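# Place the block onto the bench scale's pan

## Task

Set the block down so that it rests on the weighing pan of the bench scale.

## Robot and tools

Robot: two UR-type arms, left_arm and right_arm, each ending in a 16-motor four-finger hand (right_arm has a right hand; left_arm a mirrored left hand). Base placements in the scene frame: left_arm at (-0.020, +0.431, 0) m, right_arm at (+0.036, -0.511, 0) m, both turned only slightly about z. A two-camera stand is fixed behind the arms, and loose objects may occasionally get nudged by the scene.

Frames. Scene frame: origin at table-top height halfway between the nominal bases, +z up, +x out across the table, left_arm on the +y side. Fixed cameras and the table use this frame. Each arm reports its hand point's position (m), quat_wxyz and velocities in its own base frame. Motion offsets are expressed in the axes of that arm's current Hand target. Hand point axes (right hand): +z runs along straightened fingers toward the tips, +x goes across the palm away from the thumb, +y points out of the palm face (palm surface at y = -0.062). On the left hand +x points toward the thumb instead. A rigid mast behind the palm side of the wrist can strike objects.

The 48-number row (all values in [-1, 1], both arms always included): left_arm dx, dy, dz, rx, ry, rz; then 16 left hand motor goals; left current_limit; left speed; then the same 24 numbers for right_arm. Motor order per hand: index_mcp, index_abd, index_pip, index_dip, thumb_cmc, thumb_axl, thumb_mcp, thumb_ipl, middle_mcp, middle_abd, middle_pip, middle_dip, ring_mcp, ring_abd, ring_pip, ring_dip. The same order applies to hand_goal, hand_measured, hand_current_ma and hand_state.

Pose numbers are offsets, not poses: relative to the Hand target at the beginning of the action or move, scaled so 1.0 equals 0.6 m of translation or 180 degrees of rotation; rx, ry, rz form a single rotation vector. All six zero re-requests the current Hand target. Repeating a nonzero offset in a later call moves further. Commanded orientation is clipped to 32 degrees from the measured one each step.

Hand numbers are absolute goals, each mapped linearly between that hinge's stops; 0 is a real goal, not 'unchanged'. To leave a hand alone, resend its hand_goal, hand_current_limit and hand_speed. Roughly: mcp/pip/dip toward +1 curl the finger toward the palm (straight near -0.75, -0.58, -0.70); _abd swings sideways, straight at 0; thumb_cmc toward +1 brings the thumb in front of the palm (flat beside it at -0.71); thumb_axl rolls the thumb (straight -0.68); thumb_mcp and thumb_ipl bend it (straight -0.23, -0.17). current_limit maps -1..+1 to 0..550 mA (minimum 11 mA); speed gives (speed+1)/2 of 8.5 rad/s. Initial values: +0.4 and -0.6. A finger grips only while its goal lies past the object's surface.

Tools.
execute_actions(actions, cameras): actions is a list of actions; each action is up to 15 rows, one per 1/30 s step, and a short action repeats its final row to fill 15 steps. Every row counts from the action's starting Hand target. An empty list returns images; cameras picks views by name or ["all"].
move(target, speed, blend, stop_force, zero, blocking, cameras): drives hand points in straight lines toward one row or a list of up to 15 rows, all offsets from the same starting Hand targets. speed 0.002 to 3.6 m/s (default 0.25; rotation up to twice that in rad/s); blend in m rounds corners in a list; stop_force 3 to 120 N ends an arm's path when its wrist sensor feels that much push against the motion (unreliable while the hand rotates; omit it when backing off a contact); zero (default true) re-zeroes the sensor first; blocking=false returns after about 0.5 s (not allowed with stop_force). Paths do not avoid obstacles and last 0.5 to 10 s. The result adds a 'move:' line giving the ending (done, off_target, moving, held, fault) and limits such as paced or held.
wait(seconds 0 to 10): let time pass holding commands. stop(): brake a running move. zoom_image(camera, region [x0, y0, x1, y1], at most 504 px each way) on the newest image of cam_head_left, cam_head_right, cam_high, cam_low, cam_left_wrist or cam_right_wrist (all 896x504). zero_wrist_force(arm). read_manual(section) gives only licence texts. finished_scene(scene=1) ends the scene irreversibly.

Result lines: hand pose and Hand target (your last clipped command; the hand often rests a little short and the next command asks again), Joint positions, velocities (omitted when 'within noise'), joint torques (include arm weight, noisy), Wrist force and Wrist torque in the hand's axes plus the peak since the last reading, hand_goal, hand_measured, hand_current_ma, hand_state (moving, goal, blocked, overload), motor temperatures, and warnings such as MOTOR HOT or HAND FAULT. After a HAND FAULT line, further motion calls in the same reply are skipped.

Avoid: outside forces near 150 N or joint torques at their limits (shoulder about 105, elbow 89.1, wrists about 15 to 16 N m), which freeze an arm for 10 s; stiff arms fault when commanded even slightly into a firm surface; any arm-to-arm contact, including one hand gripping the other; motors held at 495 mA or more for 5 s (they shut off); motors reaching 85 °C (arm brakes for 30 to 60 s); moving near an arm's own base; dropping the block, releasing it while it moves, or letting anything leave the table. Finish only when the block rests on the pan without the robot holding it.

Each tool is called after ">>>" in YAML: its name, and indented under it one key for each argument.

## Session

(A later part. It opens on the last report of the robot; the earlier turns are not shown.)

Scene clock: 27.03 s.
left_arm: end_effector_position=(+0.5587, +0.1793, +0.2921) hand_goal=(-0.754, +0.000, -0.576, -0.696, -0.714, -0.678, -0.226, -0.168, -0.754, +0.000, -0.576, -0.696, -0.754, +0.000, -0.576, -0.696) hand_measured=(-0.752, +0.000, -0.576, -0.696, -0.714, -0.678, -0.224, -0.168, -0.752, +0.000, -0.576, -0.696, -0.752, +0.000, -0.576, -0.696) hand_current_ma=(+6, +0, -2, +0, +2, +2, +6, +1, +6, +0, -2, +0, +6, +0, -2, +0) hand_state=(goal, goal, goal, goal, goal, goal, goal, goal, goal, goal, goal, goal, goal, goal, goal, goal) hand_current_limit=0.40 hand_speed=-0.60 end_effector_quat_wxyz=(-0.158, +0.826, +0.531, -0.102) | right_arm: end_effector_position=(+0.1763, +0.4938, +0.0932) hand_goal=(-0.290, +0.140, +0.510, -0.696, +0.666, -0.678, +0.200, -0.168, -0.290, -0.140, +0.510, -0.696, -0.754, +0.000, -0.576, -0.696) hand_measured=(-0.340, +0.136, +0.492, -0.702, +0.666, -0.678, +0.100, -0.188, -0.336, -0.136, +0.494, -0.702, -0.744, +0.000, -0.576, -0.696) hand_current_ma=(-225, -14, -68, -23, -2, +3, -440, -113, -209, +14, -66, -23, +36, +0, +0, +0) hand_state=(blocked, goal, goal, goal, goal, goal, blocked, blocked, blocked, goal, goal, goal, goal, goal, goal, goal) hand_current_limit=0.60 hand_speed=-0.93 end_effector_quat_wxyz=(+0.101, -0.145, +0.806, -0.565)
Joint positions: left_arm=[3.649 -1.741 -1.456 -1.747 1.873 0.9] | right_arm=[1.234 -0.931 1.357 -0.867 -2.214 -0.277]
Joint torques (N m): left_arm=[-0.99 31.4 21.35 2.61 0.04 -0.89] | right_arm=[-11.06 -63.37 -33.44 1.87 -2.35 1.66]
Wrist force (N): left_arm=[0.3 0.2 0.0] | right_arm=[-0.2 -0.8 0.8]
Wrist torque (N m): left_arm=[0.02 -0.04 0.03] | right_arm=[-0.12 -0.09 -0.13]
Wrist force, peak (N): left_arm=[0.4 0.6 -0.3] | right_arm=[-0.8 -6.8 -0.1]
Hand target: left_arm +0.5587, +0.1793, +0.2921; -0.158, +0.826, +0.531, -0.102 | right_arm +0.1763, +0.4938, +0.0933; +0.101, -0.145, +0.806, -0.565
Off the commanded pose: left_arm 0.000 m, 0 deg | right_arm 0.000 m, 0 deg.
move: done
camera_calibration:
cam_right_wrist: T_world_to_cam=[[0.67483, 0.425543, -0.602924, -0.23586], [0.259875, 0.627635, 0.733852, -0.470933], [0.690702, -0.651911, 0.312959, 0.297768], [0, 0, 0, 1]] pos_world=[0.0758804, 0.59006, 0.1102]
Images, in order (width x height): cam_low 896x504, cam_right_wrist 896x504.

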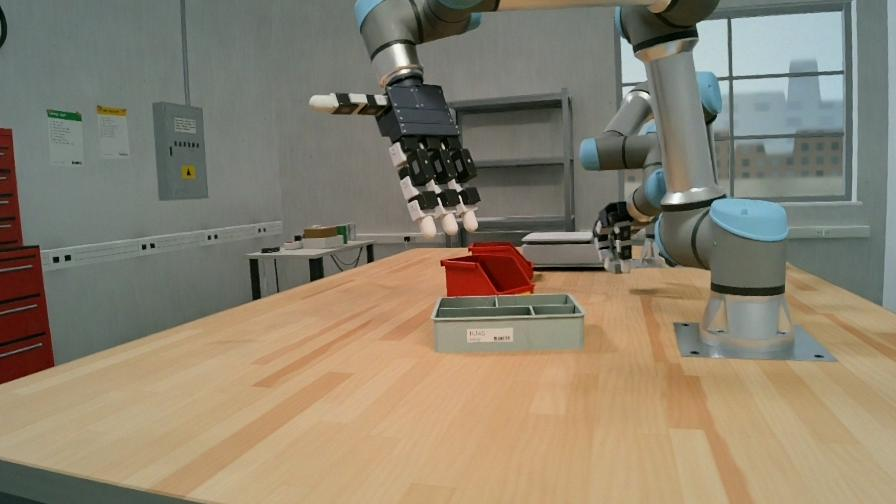

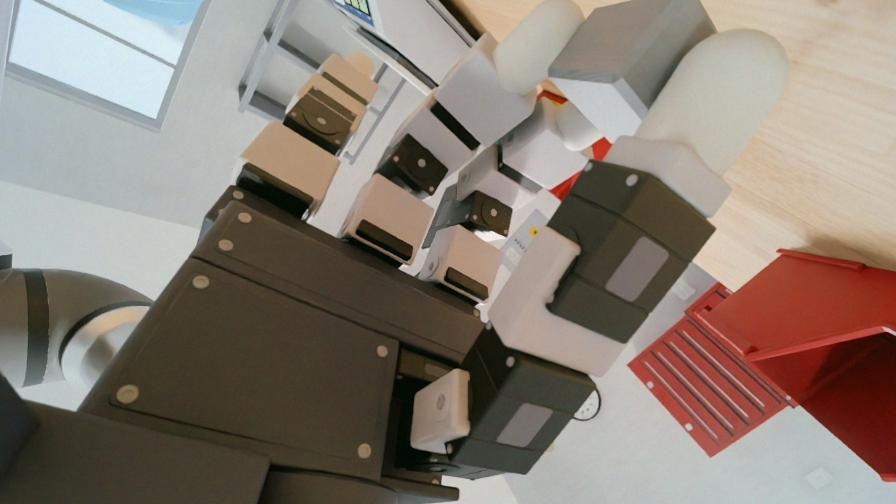

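>>> move:
  target:
    - [0,0,0,0,0,0,-0.754,0,-0.576,-0.696,-0.714,-0.678,-0.226,-0.168,-0.754,0,-0.576,-0.696,-0.754,0,-0.576,-0.696,0.4,-0.6,0,-0.2459,-0.0895,0,0,0,-0.29,0.14,0.51,-0.696,0.666,-0.678,0.2,-0.168,-0.29,-0.14,0.51,-0.696,-0.754,0,-0.576,-0.696,0.6,-0.93]
    - [0,0,0,0,0,0,-0.754,0,-0.576,-0.696,-0.714,-0.678,-0.226,-0.168,-0.754,0,-0.576,-0.696,-0.754,0,-0.576,-0.696,0.4,-0.6,-0.1212,-0.4318,0.3238,0,0.1608,0.0585,-0.29,0.14,0.51,-0.696,0.666,-0.678,0.2,-0.168,-0.29,-0.14,0.51,-0.696,-0.754,0,-0.576,-0.696,0.6,-0.93]
    - [0,0,0,0,0,0,-0.754,0,-0.576,-0.696,-0.714,-0.678,-0.226,-0.168,-0.754,0,-0.576,-0.696,-0.754,0,-0.576,-0.696,0.4,-0.6,0.0313,-0.4430,0.6972,0,0.3216,0.1170,-0.29,0.14,0.51,-0.696,0.666,-0.678,0.2,-0.168,-0.29,-0.14,0.51,-0.696,-0.754,0,-0.576,-0.696,0.6,-0.93]
  speed: 0.25
  blend: 0.05
  cameras: ["all"]

>>> zoom_image:
  camera: "cam_low"
  region: [510, 190, 650, 280]

>>> zoom_image:
  camera: "cam_head_left"
  region: [540, 120, 720, 320]

>>> zoom_image:
  camera: "cam_high"
  region: [440, 120, 600, 250]

Scene clock: 31.53 s.
left_arm: end_effector_position=(+0.5587, +0.1793, +0.2921) hand_goal=(-0.754, +0.000, -0.576, -0.696, -0.714, -0.678, -0.226, -0.168, -0.754, +0.000, -0.576, -0.696, -0.754, +0.000, -0.576, -0.696) hand_measured=(-0.752, +0.000, -0.576, -0.696, -0.714, -0.678, -0.224, -0.168, -0.752, +0.000, -0.576, -0.696, -0.752, +0.000, -0.576, -0.696) hand_current_ma=(+6, +0, -2, +0, +2, +2, +6, +1, +6, +0, -2, +0, +6, +0, -2, +0) hand_state=(goal, goal, goal, goal, goal, goal, goal, goal, goal, goal, goal, goal, goal, goal, goal, goal) hand_current_limit=0.40 hand_speed=-0.60 end_effector_quat_wxyz=(-0.158, +0.826, +0.531, -0.102) | right_arm: end_effector_position=(+0.3274, +0.0337, +0.2001) hand_goal=(-0.290, +0.140, +0.510, -0.696, +0.666, -0.678, +0.200, -0.168, -0.290, -0.140, +0.510, -0.696, -0.754, +0.000, -0.576, -0.696) hand_measured=(-0.338, +0.134, +0.492, -0.702, +0.666, -0.678, +0.100, -0.190, -0.334, -0.136, +0.492, -0.702, -0.744, +0.000, -0.576, -0.696) hand_current_ma=(-220, -15, -71, -24, -2, +3, -440, -116, -204, +15, -69, -24, +37, +0, +0, +0) hand_state=(blocked, goal, goal, goal, goal, goal, blocked, blocked, blocked, goal, goal, goal, goal, goal, goal, goal) hand_current_limit=0.60 hand_speed=-0.93 end_effector_quat_wxyz=(-0.202, +0.288, +0.767, -0.537)
Joint positions: left_arm=[3.649 -1.741 -1.456 -1.747 1.873 0.9] | right_arm=[0.126 -1.47 1.828 -0.81 -2.245 -0.295]
Joint torques (N m): left_arm=[-2.83 31.42 21.05 2.38 0.38 -0.69] | right_arm=[-13.38 -38.02 -5.83 -1.45 -3.63 -1.61]
Wrist force (N): left_arm=[0.3 0.2 -0.2] | right_arm=[-0.2 -0.8 1.0]
Wrist torque (N m): left_arm=[0.03 -0.04 0.03] | right_arm=[-0.13 -0.10 0.07]
Wrist force, peak (N): left_arm=[0.6 0.4 -0.4] | right_arm=[-2.6 -0.8 1.9]
Hand target: left_arm +0.5587, +0.1793, +0.2921; -0.158, +0.826, +0.531, -0.102 | right_arm +0.3274, +0.0336, +0.2000; -0.202, +0.288, +0.767, -0.537
Off the commanded pose: left_arm 0.000 m, 0 deg | right_arm 0.000 m, 0 deg.
move: done
camera_calibration:
cam_right_wrist: T_world_to_cam=[[0.695269, -0.391391, -0.602838, -0.0568266], [0.675776, 0.0703, 0.733747, -0.417236], [-0.244803, -0.917535, 0.31337, 0.175157], [0, 0, 0, 1]] pos_world=[0.364347, 0.167803, 0.217]

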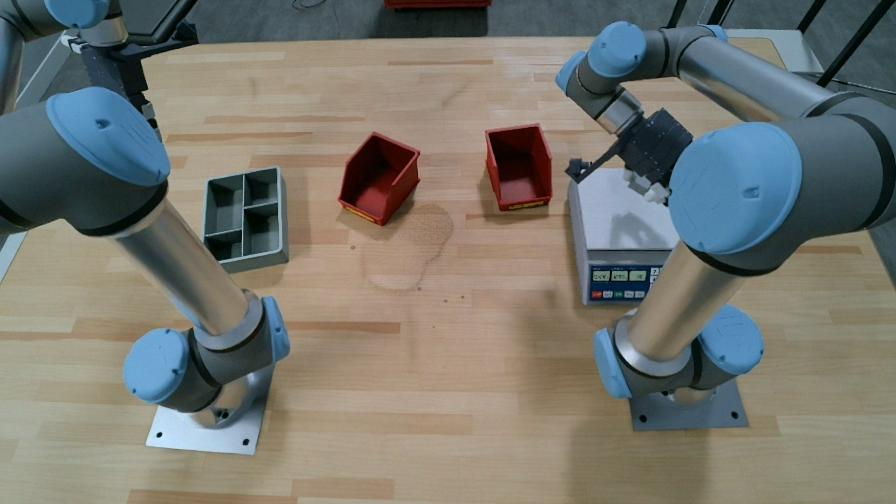

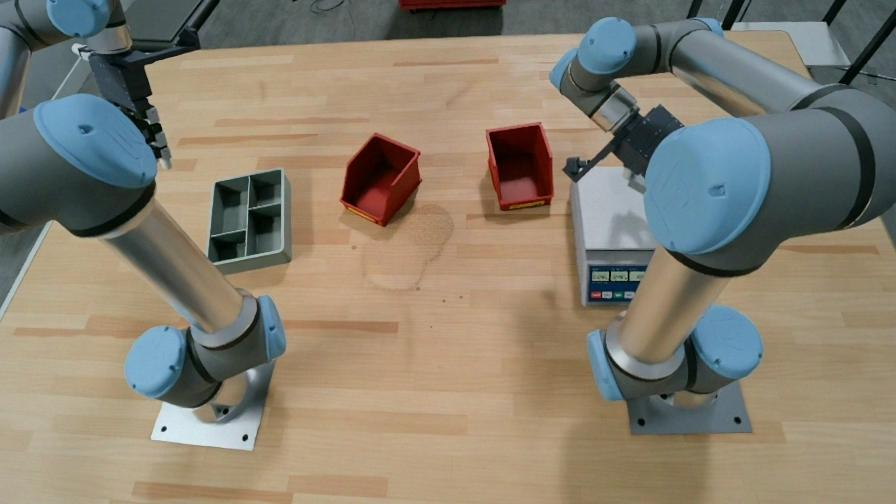

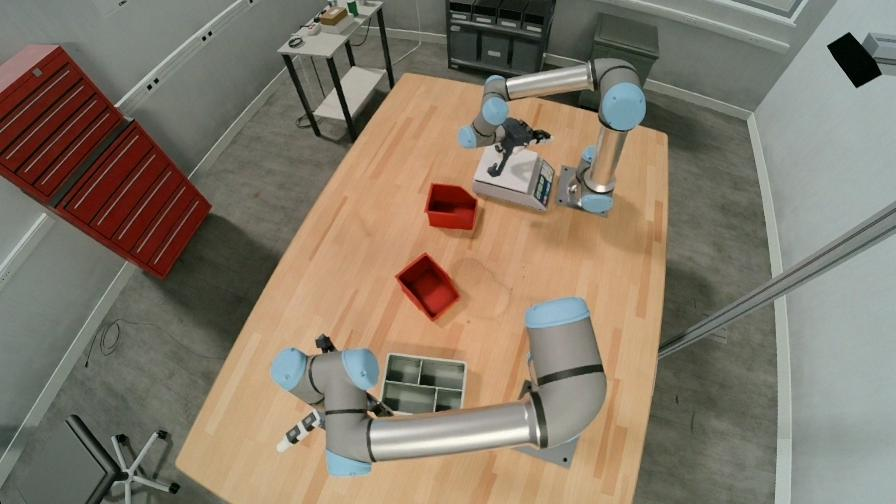

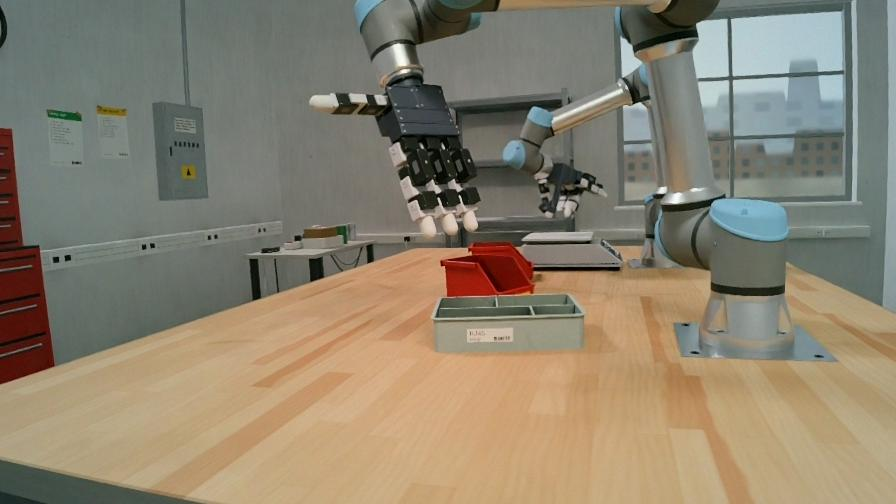

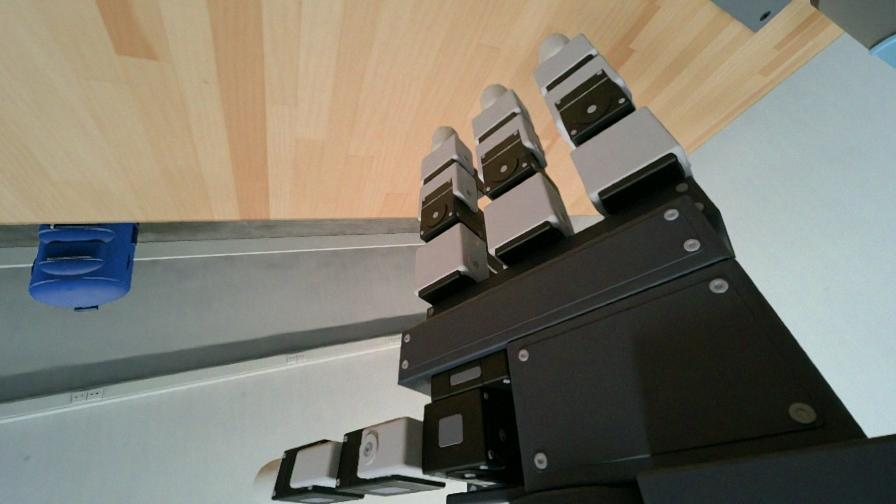

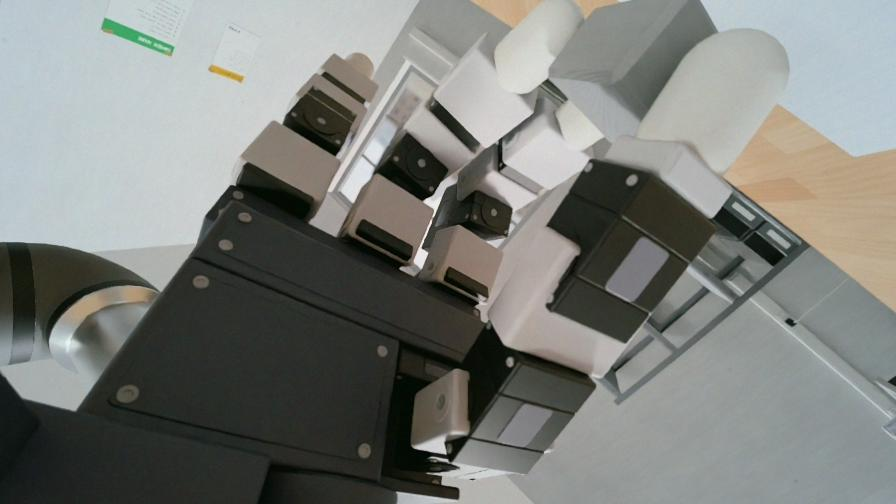

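Scaled by 3.600 from the camera's 896x504 image, which has a finer 1280x720 frame.

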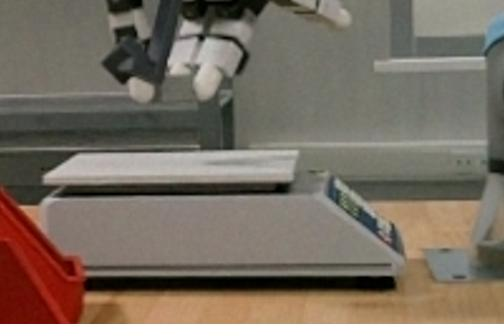

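Scaled by 2.520 from the camera's 896x504 image, which has a finer 1280x720 frame.

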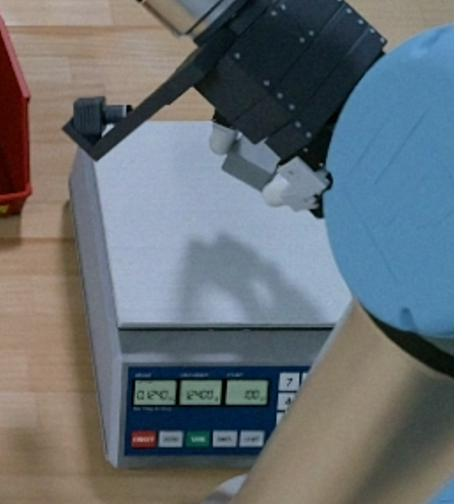

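Scaled by 3.150 from the camera's 896x504 image, which has a finer 1280x720 frame.

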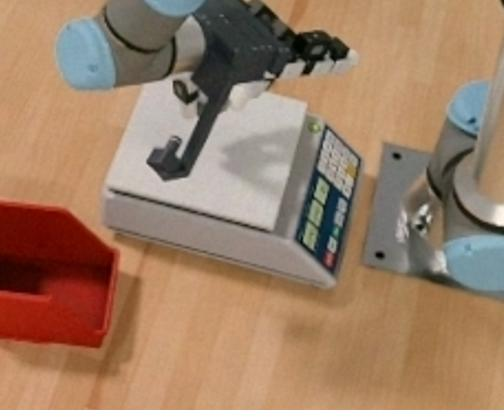

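>>> move:
  target: [0,0,0,0,0,0,-0.754,0,-0.576,-0.696,-0.714,-0.678,-0.226,-0.168,-0.754,0,-0.576,-0.696,-0.754,0,-0.576,-0.696,0.4,-0.6,0,0.0705,0.0257,0,0,0,-0.29,0.14,0.51,-0.696,0.666,-0.678,0.2,-0.168,-0.29,-0.14,0.51,-0.696,-0.754,0,-0.576,-0.696,0.6,-0.93]
  speed: 0.12

>>> move:
  target: [0,0,0,0,0,0,-0.754,0,-0.576,-0.696,-0.714,-0.678,-0.226,-0.168,-0.754,0,-0.576,-0.696,-0.754,0,-0.576,-0.696,0.4,-0.6,0,0.0627,0.0228,0,0,0,-0.29,0.14,0.51,-0.696,0.666,-0.678,0.2,-0.168,-0.29,-0.14,0.51,-0.696,-0.754,0,-0.576,-0.696,0.6,-0.93]
  speed: 0.015
  stop_force: 3
  cameras: ["cam_low","cam_head_left","cam_right_wrist","cam_high"]

>>> zoom_image:
  camera: "cam_low"
  region: [520, 200, 620, 270]

>>> zoom_image:
  camera: "cam_head_left"
  region: [560, 140, 700, 260]

Scene clock: 32.97 s.
left_arm: end_effector_position=(+0.5587, +0.1793, +0.2921) hand_goal=(-0.754, +0.000, -0.576, -0.696, -0.714, -0.678, -0.226, -0.168, -0.754, +0.000, -0.576, -0.696, -0.754, +0.000, -0.576, -0.696) hand_measured=(-0.752, +0.000, -0.576, -0.696, -0.714, -0.678, -0.224, -0.168, -0.752, +0.000, -0.576, -0.696, -0.752, +0.000, -0.576, -0.696) hand_current_ma=(+6, +0, -2, +0, +2, +2, +6, +1, +6, +0, -2, +0, +6, +0, -2, +0) hand_state=(goal, goal, goal, goal, goal, goal, goal, goal, goal, goal, goal, goal, goal, goal, goal, goal) hand_current_limit=0.40 hand_speed=-0.60 end_effector_quat_wxyz=(-0.158, +0.826, +0.531, -0.102) | right_arm: end_effector_position=(+0.3274, +0.0336, +0.1551) hand_goal=(-0.290, +0.140, +0.510, -0.696, +0.666, -0.678, +0.200, -0.168, -0.290, -0.140, +0.510, -0.696, -0.754, +0.000, -0.576, -0.696) hand_measured=(-0.338, +0.134, +0.492, -0.702, +0.666, -0.678, +0.100, -0.190, -0.334, -0.136, +0.492, -0.702, -0.744, +0.000, -0.576, -0.696) hand_current_ma=(-220, -15, -71, -24, -2, +3, -440, -116, -204, +15, -69, -24, +37, +0, +0, +0) hand_state=(blocked, goal, goal, goal, goal, goal, blocked, blocked, blocked, goal, goal, goal, goal, goal, goal, goal) hand_current_limit=0.60 hand_speed=-0.93 end_effector_quat_wxyz=(-0.202, +0.288, +0.767, -0.537)
Joint positions: left_arm=[3.649 -1.741 -1.456 -1.747 1.873 0.9] | right_arm=[0.126 -1.426 1.902 -0.929 -2.245 -0.295]
Joint torques (N m): left_arm=[-2.05 30.73 21.52 2.59 0 -0.92] | right_arm=[-12.85 -6.19 -5.41 -1.27 0.44 -1.65]
Wrist force (N): left_arm=[0.1 0.5 0.0] | right_arm=[-0.5 -0.8 1.0]
Wrist torque (N m): left_arm=[0.06 -0.01 0.00] | right_arm=[-0.13 -0.04 0.04]
Wrist force, peak (N): left_arm=[0.6 0.4 -0.5] | right_arm=[-0.3 -1.9 0.8]
Hand target: left_arm +0.5587, +0.1793, +0.2921; -0.158, +0.826, +0.531, -0.102 | right_arm +0.3274, +0.0336, +0.1550; -0.202, +0.288, +0.767, -0.537
Off the commanded pose: left_arm 0.000 m, 0 deg | right_arm 0.000 m, 0 deg.
move: done

Scene clock: 34.83 s.
left_arm: end_effector_position=(+0.5587, +0.1793, +0.2921) hand_goal=(-0.754, +0.000, -0.576, -0.696, -0.714, -0.678, -0.226, -0.168, -0.754, +0.000, -0.576, -0.696, -0.754, +0.000, -0.576, -0.696) hand_measured=(-0.752, +0.000, -0.576, -0.696, -0.714, -0.678, -0.224, -0.168, -0.752, +0.000, -0.576, -0.696, -0.752, +0.000, -0.576, -0.696) hand_current_ma=(+6, +0, -2, +0, +2, +2, +6, +1, +6, +0, -2, +0, +6, +0, -2, +0) hand_state=(goal, goal, goal, goal, goal, goal, goal, goal, goal, goal, goal, goal, goal, goal, goal, goal) hand_current_limit=0.40 hand_speed=-0.60 end_effector_quat_wxyz=(-0.158, +0.826, +0.531, -0.102) | right_arm: end_effector_position=(+0.3274, +0.0336, +0.1453) hand_goal=(-0.290, +0.140, +0.510, -0.696, +0.666, -0.678, +0.200, -0.168, -0.290, -0.140, +0.510, -0.696, -0.754, +0.000, -0.576, -0.696) hand_measured=(-0.338, +0.134, +0.492, -0.702, +0.666, -0.678, +0.100, -0.190, -0.334, -0.136, +0.494, -0.700, -0.744, +0.000, -0.576, -0.696) hand_current_ma=(-217, -16, -71, -23, -3, +2, -440, -116, -204, +15, -61, -17, +37, +0, +0, +0) hand_state=(blocked, goal, goal, goal, goal, goal, blocked, blocked, blocked, goal, goal, goal, goal, goal, goal, goal) hand_current_limit=0.60 hand_speed=-0.93 end_effector_quat_wxyz=(-0.202, +0.288, +0.767, -0.537)
Joint positions: left_arm=[3.649 -1.741 -1.456 -1.747 1.873 0.9] | right_arm=[0.125 -1.414 1.917 -0.955 -2.245 -0.295]
Joint torques (N m): left_arm=[0.63 30.69 20.07 2.68 -0.02 -0.79] | right_arm=[-11.66 -38.04 -31.25 1.46 -1.16 -0.64]
Wrist force (N): left_arm=[0.3 0.3 0.0] | right_arm=[-0.7 -4.0 0.5]
Wrist torque (N m): left_arm=[0.05 -0.04 0.03] | right_arm=[-0.25 -0.05 0.04]
Wrist force, peak (N): left_arm=[0.7 0.5 -0.2] | right_arm=[-0.9 -9.6 -3.0]
Hand target: left_arm +0.5587, +0.1793, +0.2921; -0.158, +0.826, +0.531, -0.102 | right_arm +0.3274, +0.0336, +0.1453; -0.202, +0.288, +0.767, -0.537 (not the last commanded pose)
Off the commanded pose: left_arm 0.000 m, 0 deg | right_arm 0.030 m, 0 deg.
move: contact (right_arm)
camera_calibration:
cam_right_wrist: T_world_to_cam=[[0.695135, -0.391531, -0.602902, -0.089798], [0.675845, 0.0701193, 0.733701, -0.377074], [-0.244991, -0.917489, 0.313356, 0.192178], [0, 0, 0, 1]] pos_world=[0.364347, 0.167603, 0.1623]
Images, in order (width x height): cam_head_left 896x504, cam_high 896x504, cam_low 896x504, cam_right_wrist 896x504.

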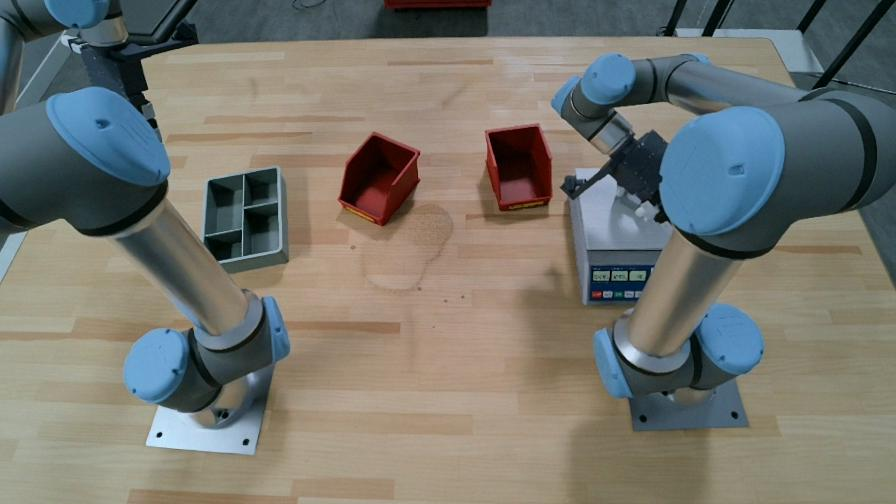

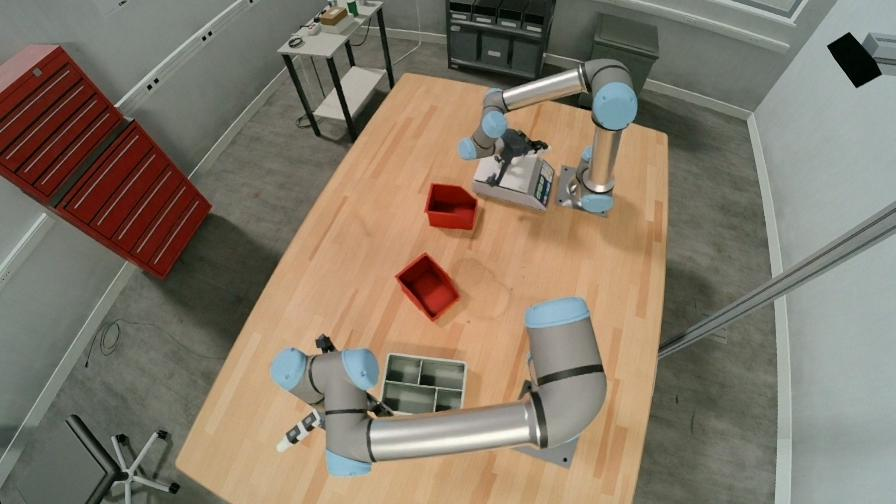

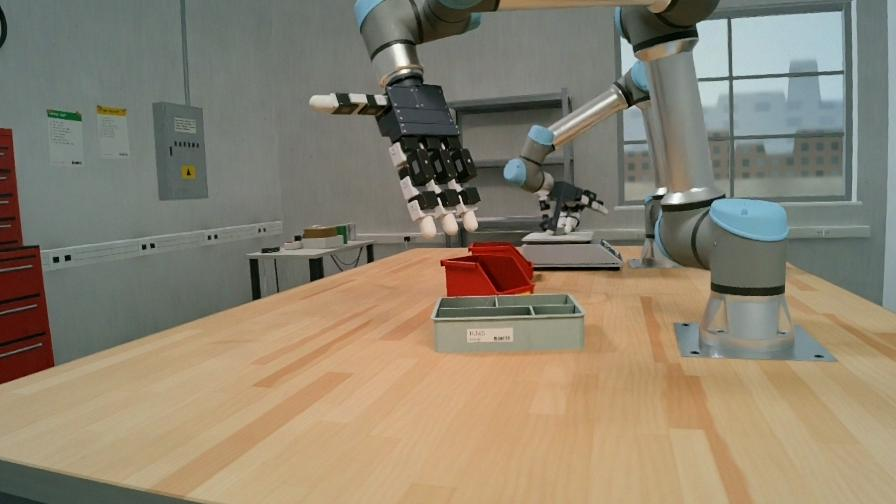

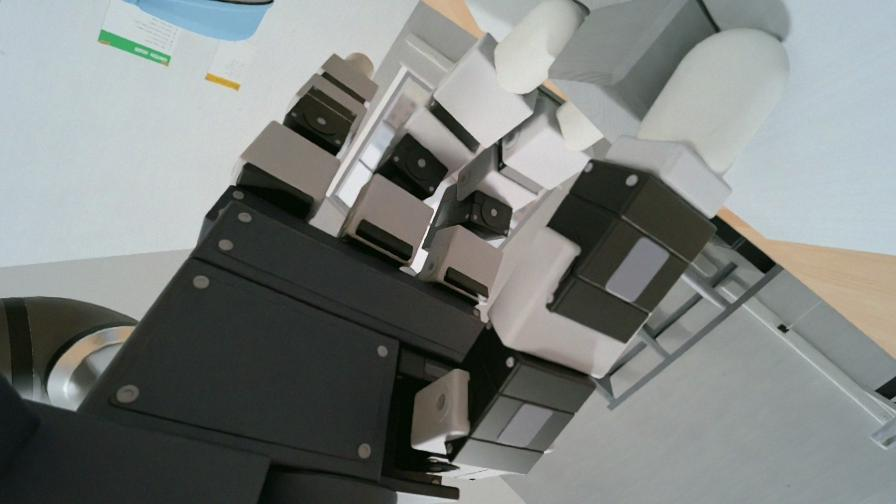

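Scaled by 5.040 from the camera's 896x504 image, which has a finer 1280x720 frame.

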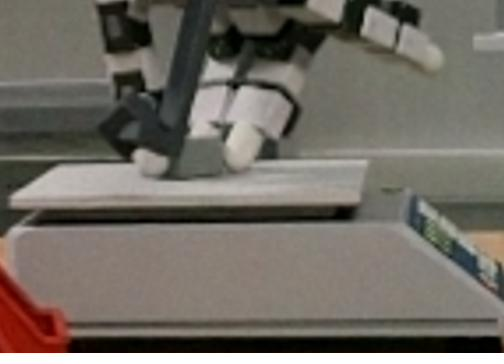

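Scaled by 3.600 from the camera's 896x504 image, which has a finer 1280x720 frame.

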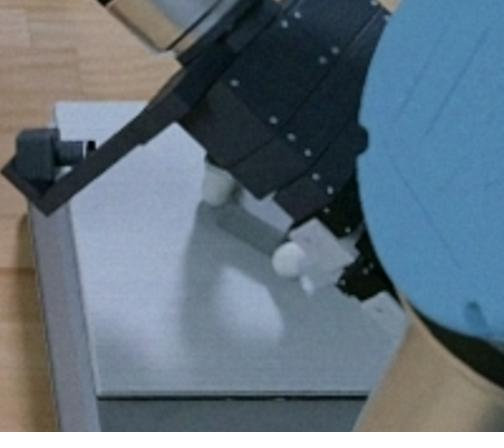

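>>> move:
  target:
    - [0,0,0,0,0,0,-0.754,0,-0.576,-0.696,-0.714,-0.678,-0.226,-0.168,-0.754,0,-0.576,-0.696,-0.754,0,-0.576,-0.696,0.4,-0.6,0,0,0,0,0,0,-0.42,0.14,0.51,-0.696,0.666,-0.678,0.06,-0.168,-0.42,-0.14,0.51,-0.696,-0.754,0,-0.576,-0.696,0.5,-0.93]
    - [0,0,0,0,0,0,-0.754,0,-0.576,-0.696,-0.714,-0.678,-0.226,-0.168,-0.754,0,-0.576,-0.696,-0.754,0,-0.576,-0.696,0.4,-0.6,0,-0.0047,-0.0017,0,0,0,-0.6,0.14,0.51,-0.696,0.666,-0.678,-0.08,-0.168,-0.6,-0.14,0.51,-0.696,-0.754,0,-0.576,-0.696,0.5,-0.85]
  speed: 0.03
  cameras: ["cam_low","cam_head_left","cam_right_wrist"]

>>> zoom_image:
  camera: "cam_low"
  region: [520, 200, 620, 270]

>>> zoom_image:
  camera: "cam_head_left"
  region: [560, 140, 700, 260]

Scene clock: 37.30 s.
left_arm: end_effector_position=(+0.5587, +0.1793, +0.2921) hand_goal=(-0.754, +0.000, -0.576, -0.696, -0.714, -0.678, -0.226, -0.168, -0.754, +0.000, -0.576, -0.696, -0.754, +0.000, -0.576, -0.696) hand_measured=(-0.752, +0.000, -0.576, -0.696, -0.714, -0.678, -0.224, -0.168, -0.752, +0.000, -0.576, -0.696, -0.752, +0.000, -0.576, -0.696) hand_current_ma=(+6, +0, -2, +0, +2, +2, +6, +1, +6, +0, -2, +0, +6, +0, -2, +0) hand_state=(goal, goal, goal, goal, goal, goal, goal, goal, goal, goal, goal, goal, goal, goal, goal, goal) hand_current_limit=0.40 hand_speed=-0.60 end_effector_quat_wxyz=(-0.158, +0.826, +0.531, -0.102) | right_arm: end_effector_position=(+0.3274, +0.0336, +0.1483) hand_goal=(-0.600, +0.140, +0.510, -0.696, +0.666, -0.678, -0.080, -0.168, -0.600, -0.140, +0.510, -0.696, -0.754, +0.000, -0.576, -0.696) hand_measured=(-0.586, +0.136, +0.506, -0.698, +0.666, -0.678, -0.076, -0.170, -0.586, -0.136, +0.506, -0.700, -0.744, +0.000, -0.576, -0.696) hand_current_ma=(+60, -11, -14, -10, -3, +2, +16, -9, +58, +12, -14, -11, +37, +0, +0, +0) hand_state=(goal, goal, goal, goal, goal, goal, goal, goal, goal, goal, goal, goal, goal, goal, goal, goal) hand_current_limit=0.50 hand_speed=-0.85 end_effector_quat_wxyz=(-0.202, +0.288, +0.767, -0.537)
Joint positions: left_arm=[3.649 -1.741 -1.456 -1.747 1.873 0.9] | right_arm=[0.125 -1.418 1.912 -0.947 -2.245 -0.295]
Joint torques (N m): left_arm=[-0.2 32.72 21.28 2.76 0.07 -0.78] | right_arm=[-10.1 -38.44 -32.48 1.65 -1.82 -1.36]
Wrist force (N): left_arm=[0.3 0.3 -0.1] | right_arm=[-0.5 -1.0 0.9]
Wrist torque (N m): left_arm=[0.04 -0.04 0.03] | right_arm=[-0.15 -0.05 0.04]
Wrist force, peak (N): left_arm=[0.7 0.3 0.3] | right_arm=[-0.8 -4.3 0.3]
Hand target: left_arm +0.5587, +0.1793, +0.2921; -0.158, +0.826, +0.531, -0.102 | right_arm +0.3274, +0.0336, +0.1483; -0.202, +0.288, +0.767, -0.537
Off the commanded pose: left_arm 0.000 m, 0 deg | right_arm 0.000 m, 0 deg.
move: done
camera_calibration:
cam_right_wrist: T_world_to_cam=[[0.695135, -0.391531, -0.602902, -0.0879893], [0.675845, 0.0701193, 0.733701, -0.379275], [-0.244991, -0.917489, 0.313356, 0.191238], [0, 0, 0, 1]] pos_world=[0.364347, 0.167603, 0.1653]
Images, in order (width x height): cam_head_left 896x504, cam_low 896x504, cam_right_wrist 896x504.

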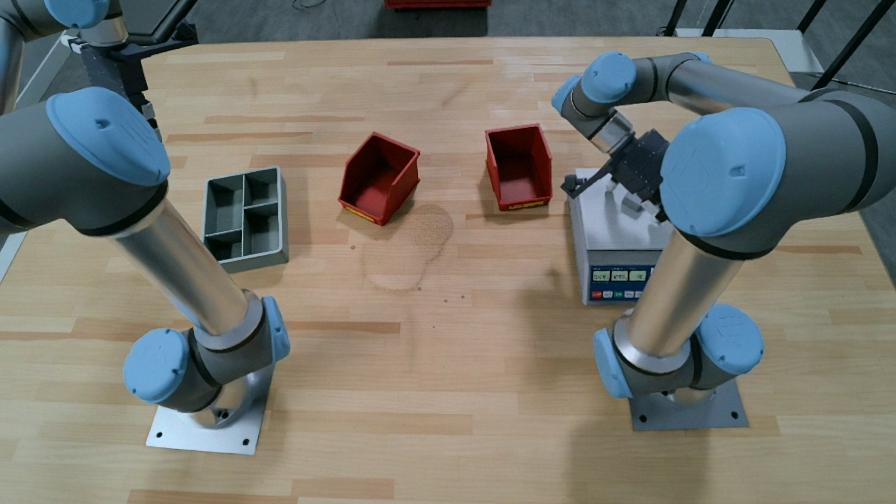

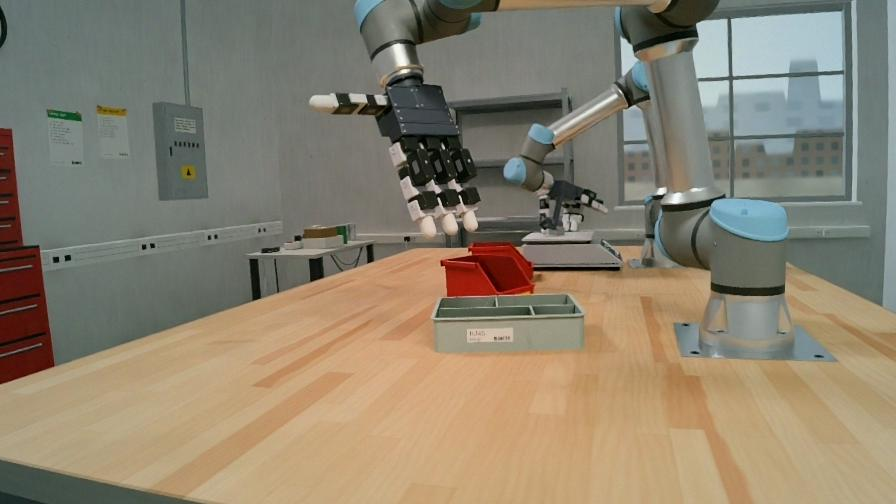

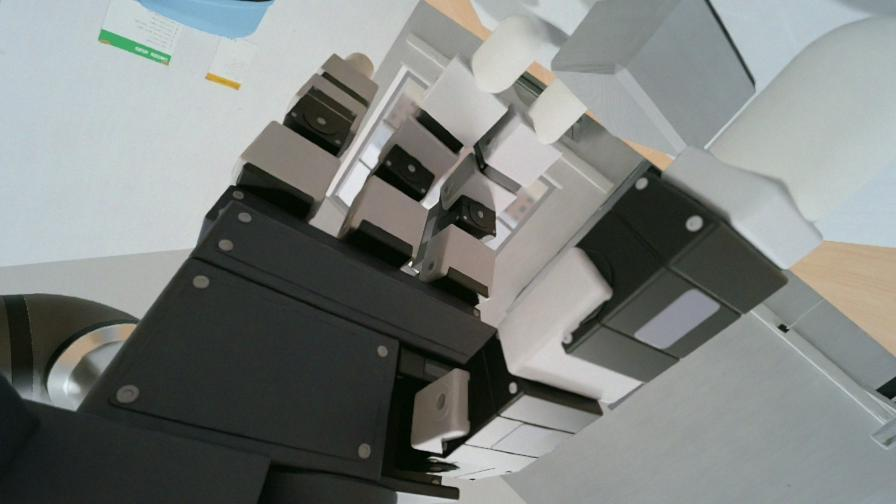

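Scaled by 5.040 from the camera's 896x504 image, which has a finer 1280x720 frame.

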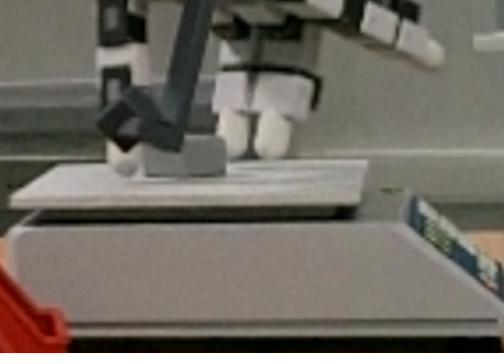

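Scaled by 3.600 from the camera's 896x504 image, which has a finer 1280x720 frame.

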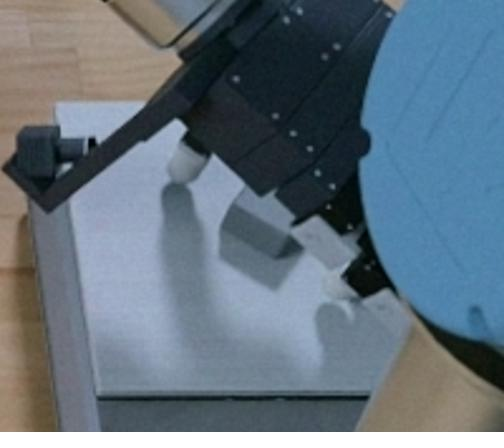

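>>> move:
  target: [0,0,0,0,0,0,-0.754,0,-0.576,-0.696,-0.714,-0.678,-0.226,-0.168,-0.754,0,-0.576,-0.696,-0.754,0,-0.576,-0.696,0.4,-0.6,0,-0.1566,-0.057,0,0,0,-0.6,0.14,0.51,-0.696,0.666,-0.678,-0.08,-0.168,-0.6,-0.14,0.51,-0.696,-0.754,0,-0.576,-0.696,0.4,-0.85]
  speed: 0.12
  cameras: ["cam_low","cam_head_left","cam_high"]

>>> zoom_image:
  camera: "cam_head_left"
  region: [560, 140, 700, 320]

Scene clock: 38.97 s.
left_arm: end_effector_position=(+0.5587, +0.1793, +0.2921) hand_goal=(-0.754, +0.000, -0.576, -0.696, -0.714, -0.678, -0.226, -0.168, -0.754, +0.000, -0.576, -0.696, -0.754, +0.000, -0.576, -0.696) hand_measured=(-0.752, +0.000, -0.576, -0.696, -0.714, -0.678, -0.224, -0.168, -0.752, +0.000, -0.576, -0.696, -0.752, +0.000, -0.576, -0.696) hand_current_ma=(+6, +0, -2, +0, +2, +2, +6, +1, +6, +0, -2, +0, +6, +0, -2, +0) hand_state=(goal, goal, goal, goal, goal, goal, goal, goal, goal, goal, goal, goal, goal, goal, goal, goal) hand_current_limit=0.40 hand_speed=-0.60 end_effector_quat_wxyz=(-0.158, +0.826, +0.531, -0.102) | right_arm: end_effector_position=(+0.3274, +0.0335, +0.2482) hand_goal=(-0.600, +0.140, +0.510, -0.696, +0.666, -0.678, -0.080, -0.168, -0.600, -0.140, +0.510, -0.696, -0.754, +0.000, -0.576, -0.696) hand_measured=(-0.586, +0.136, +0.506, -0.698, +0.666, -0.678, -0.076, -0.170, -0.586, -0.136, +0.506, -0.700, -0.744, +0.000, -0.576, -0.696) hand_current_ma=(+58, -11, -14, -10, -3, +2, +16, -9, +57, +11, -14, -11, +37, +0, +0, +0) hand_state=(goal, goal, goal, goal, goal, goal, goal, goal, goal, goal, goal, goal, goal, goal, goal, goal) hand_current_limit=0.40 hand_speed=-0.85 end_effector_quat_wxyz=(-0.202, +0.288, +0.767, -0.537)
Joint positions: left_arm=[3.649 -1.741 -1.456 -1.747 1.873 0.9] | right_arm=[0.125 -1.504 1.736 -0.685 -2.245 -0.295]
Joint torques (N m): left_arm=[-0.72 32.91 19.78 2.76 -0.05 -0.77] | right_arm=[8.09 -36.23 -34.7 1.69 2.06 1.5]
Wrist force (N): left_arm=[0.4 0.3 0.0] | right_arm=[-0.2 -1.2 0.9]
Wrist torque (N m): left_arm=[0.03 -0.05 0.03] | right_arm=[-0.19 -0.09 0.07]
Wrist force, peak (N): left_arm=[0.6 0.2 0.3] | right_arm=[-0.3 -1.8 0.7]
Hand target: left_arm +0.5587, +0.1793, +0.2921; -0.158, +0.826, +0.531, -0.102 | right_arm +0.3274, +0.0336, +0.2483; -0.202, +0.288, +0.767, -0.537
Off the commanded pose: left_arm 0.000 m, 0 deg | right_arm 0.000 m, 0 deg.
move: done
Images, in order (width x height): cam_head_left 896x504, cam_high 896x504, cam_low 896x504.

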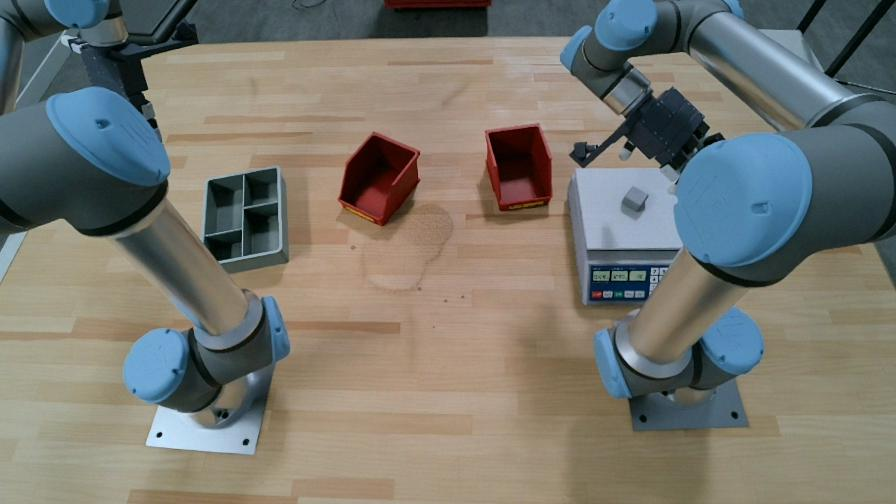

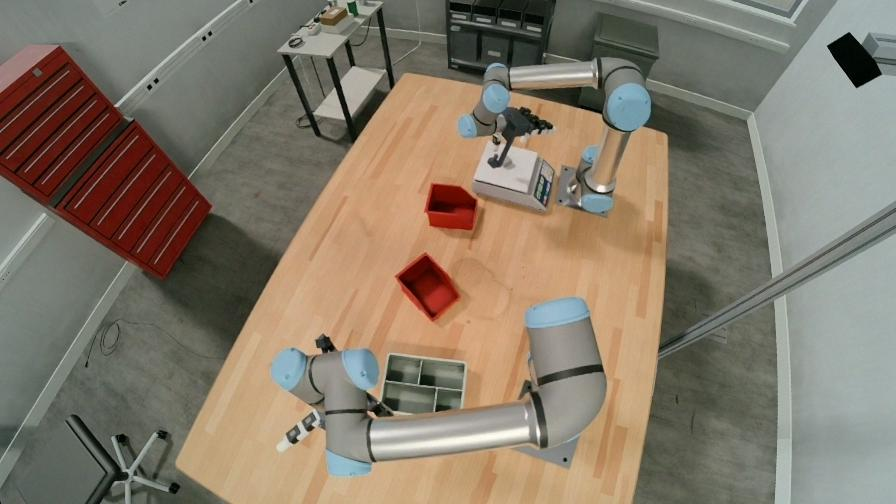

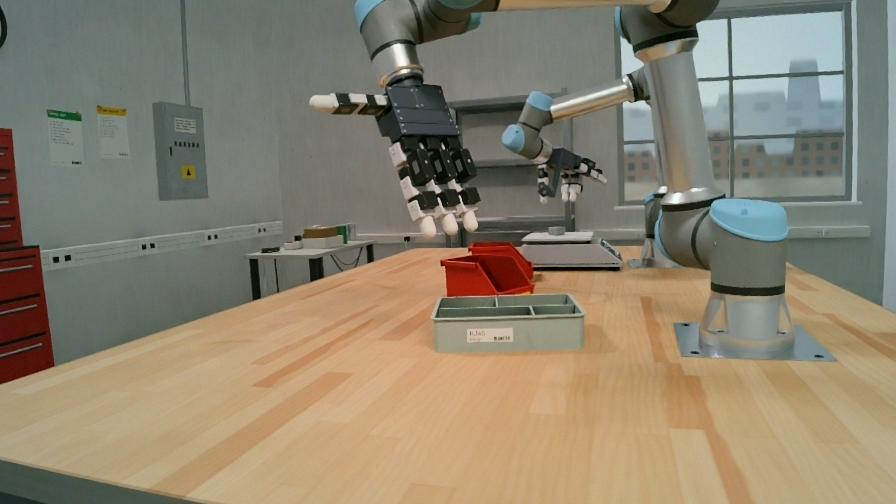

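Scaled by 2.800 from the camera's 896x504 image, which has a finer 1280x720 frame.

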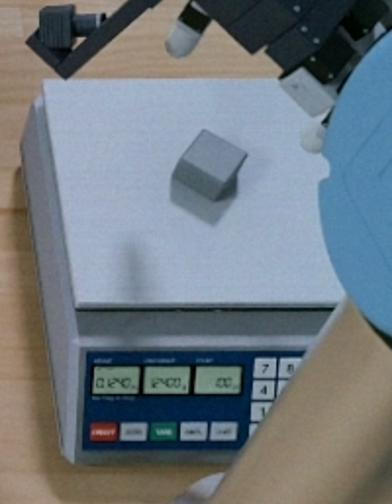

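The block is resting on the pan, and the hand is clear of it.

>>> finished_scene:

The scene is finished: the task was done.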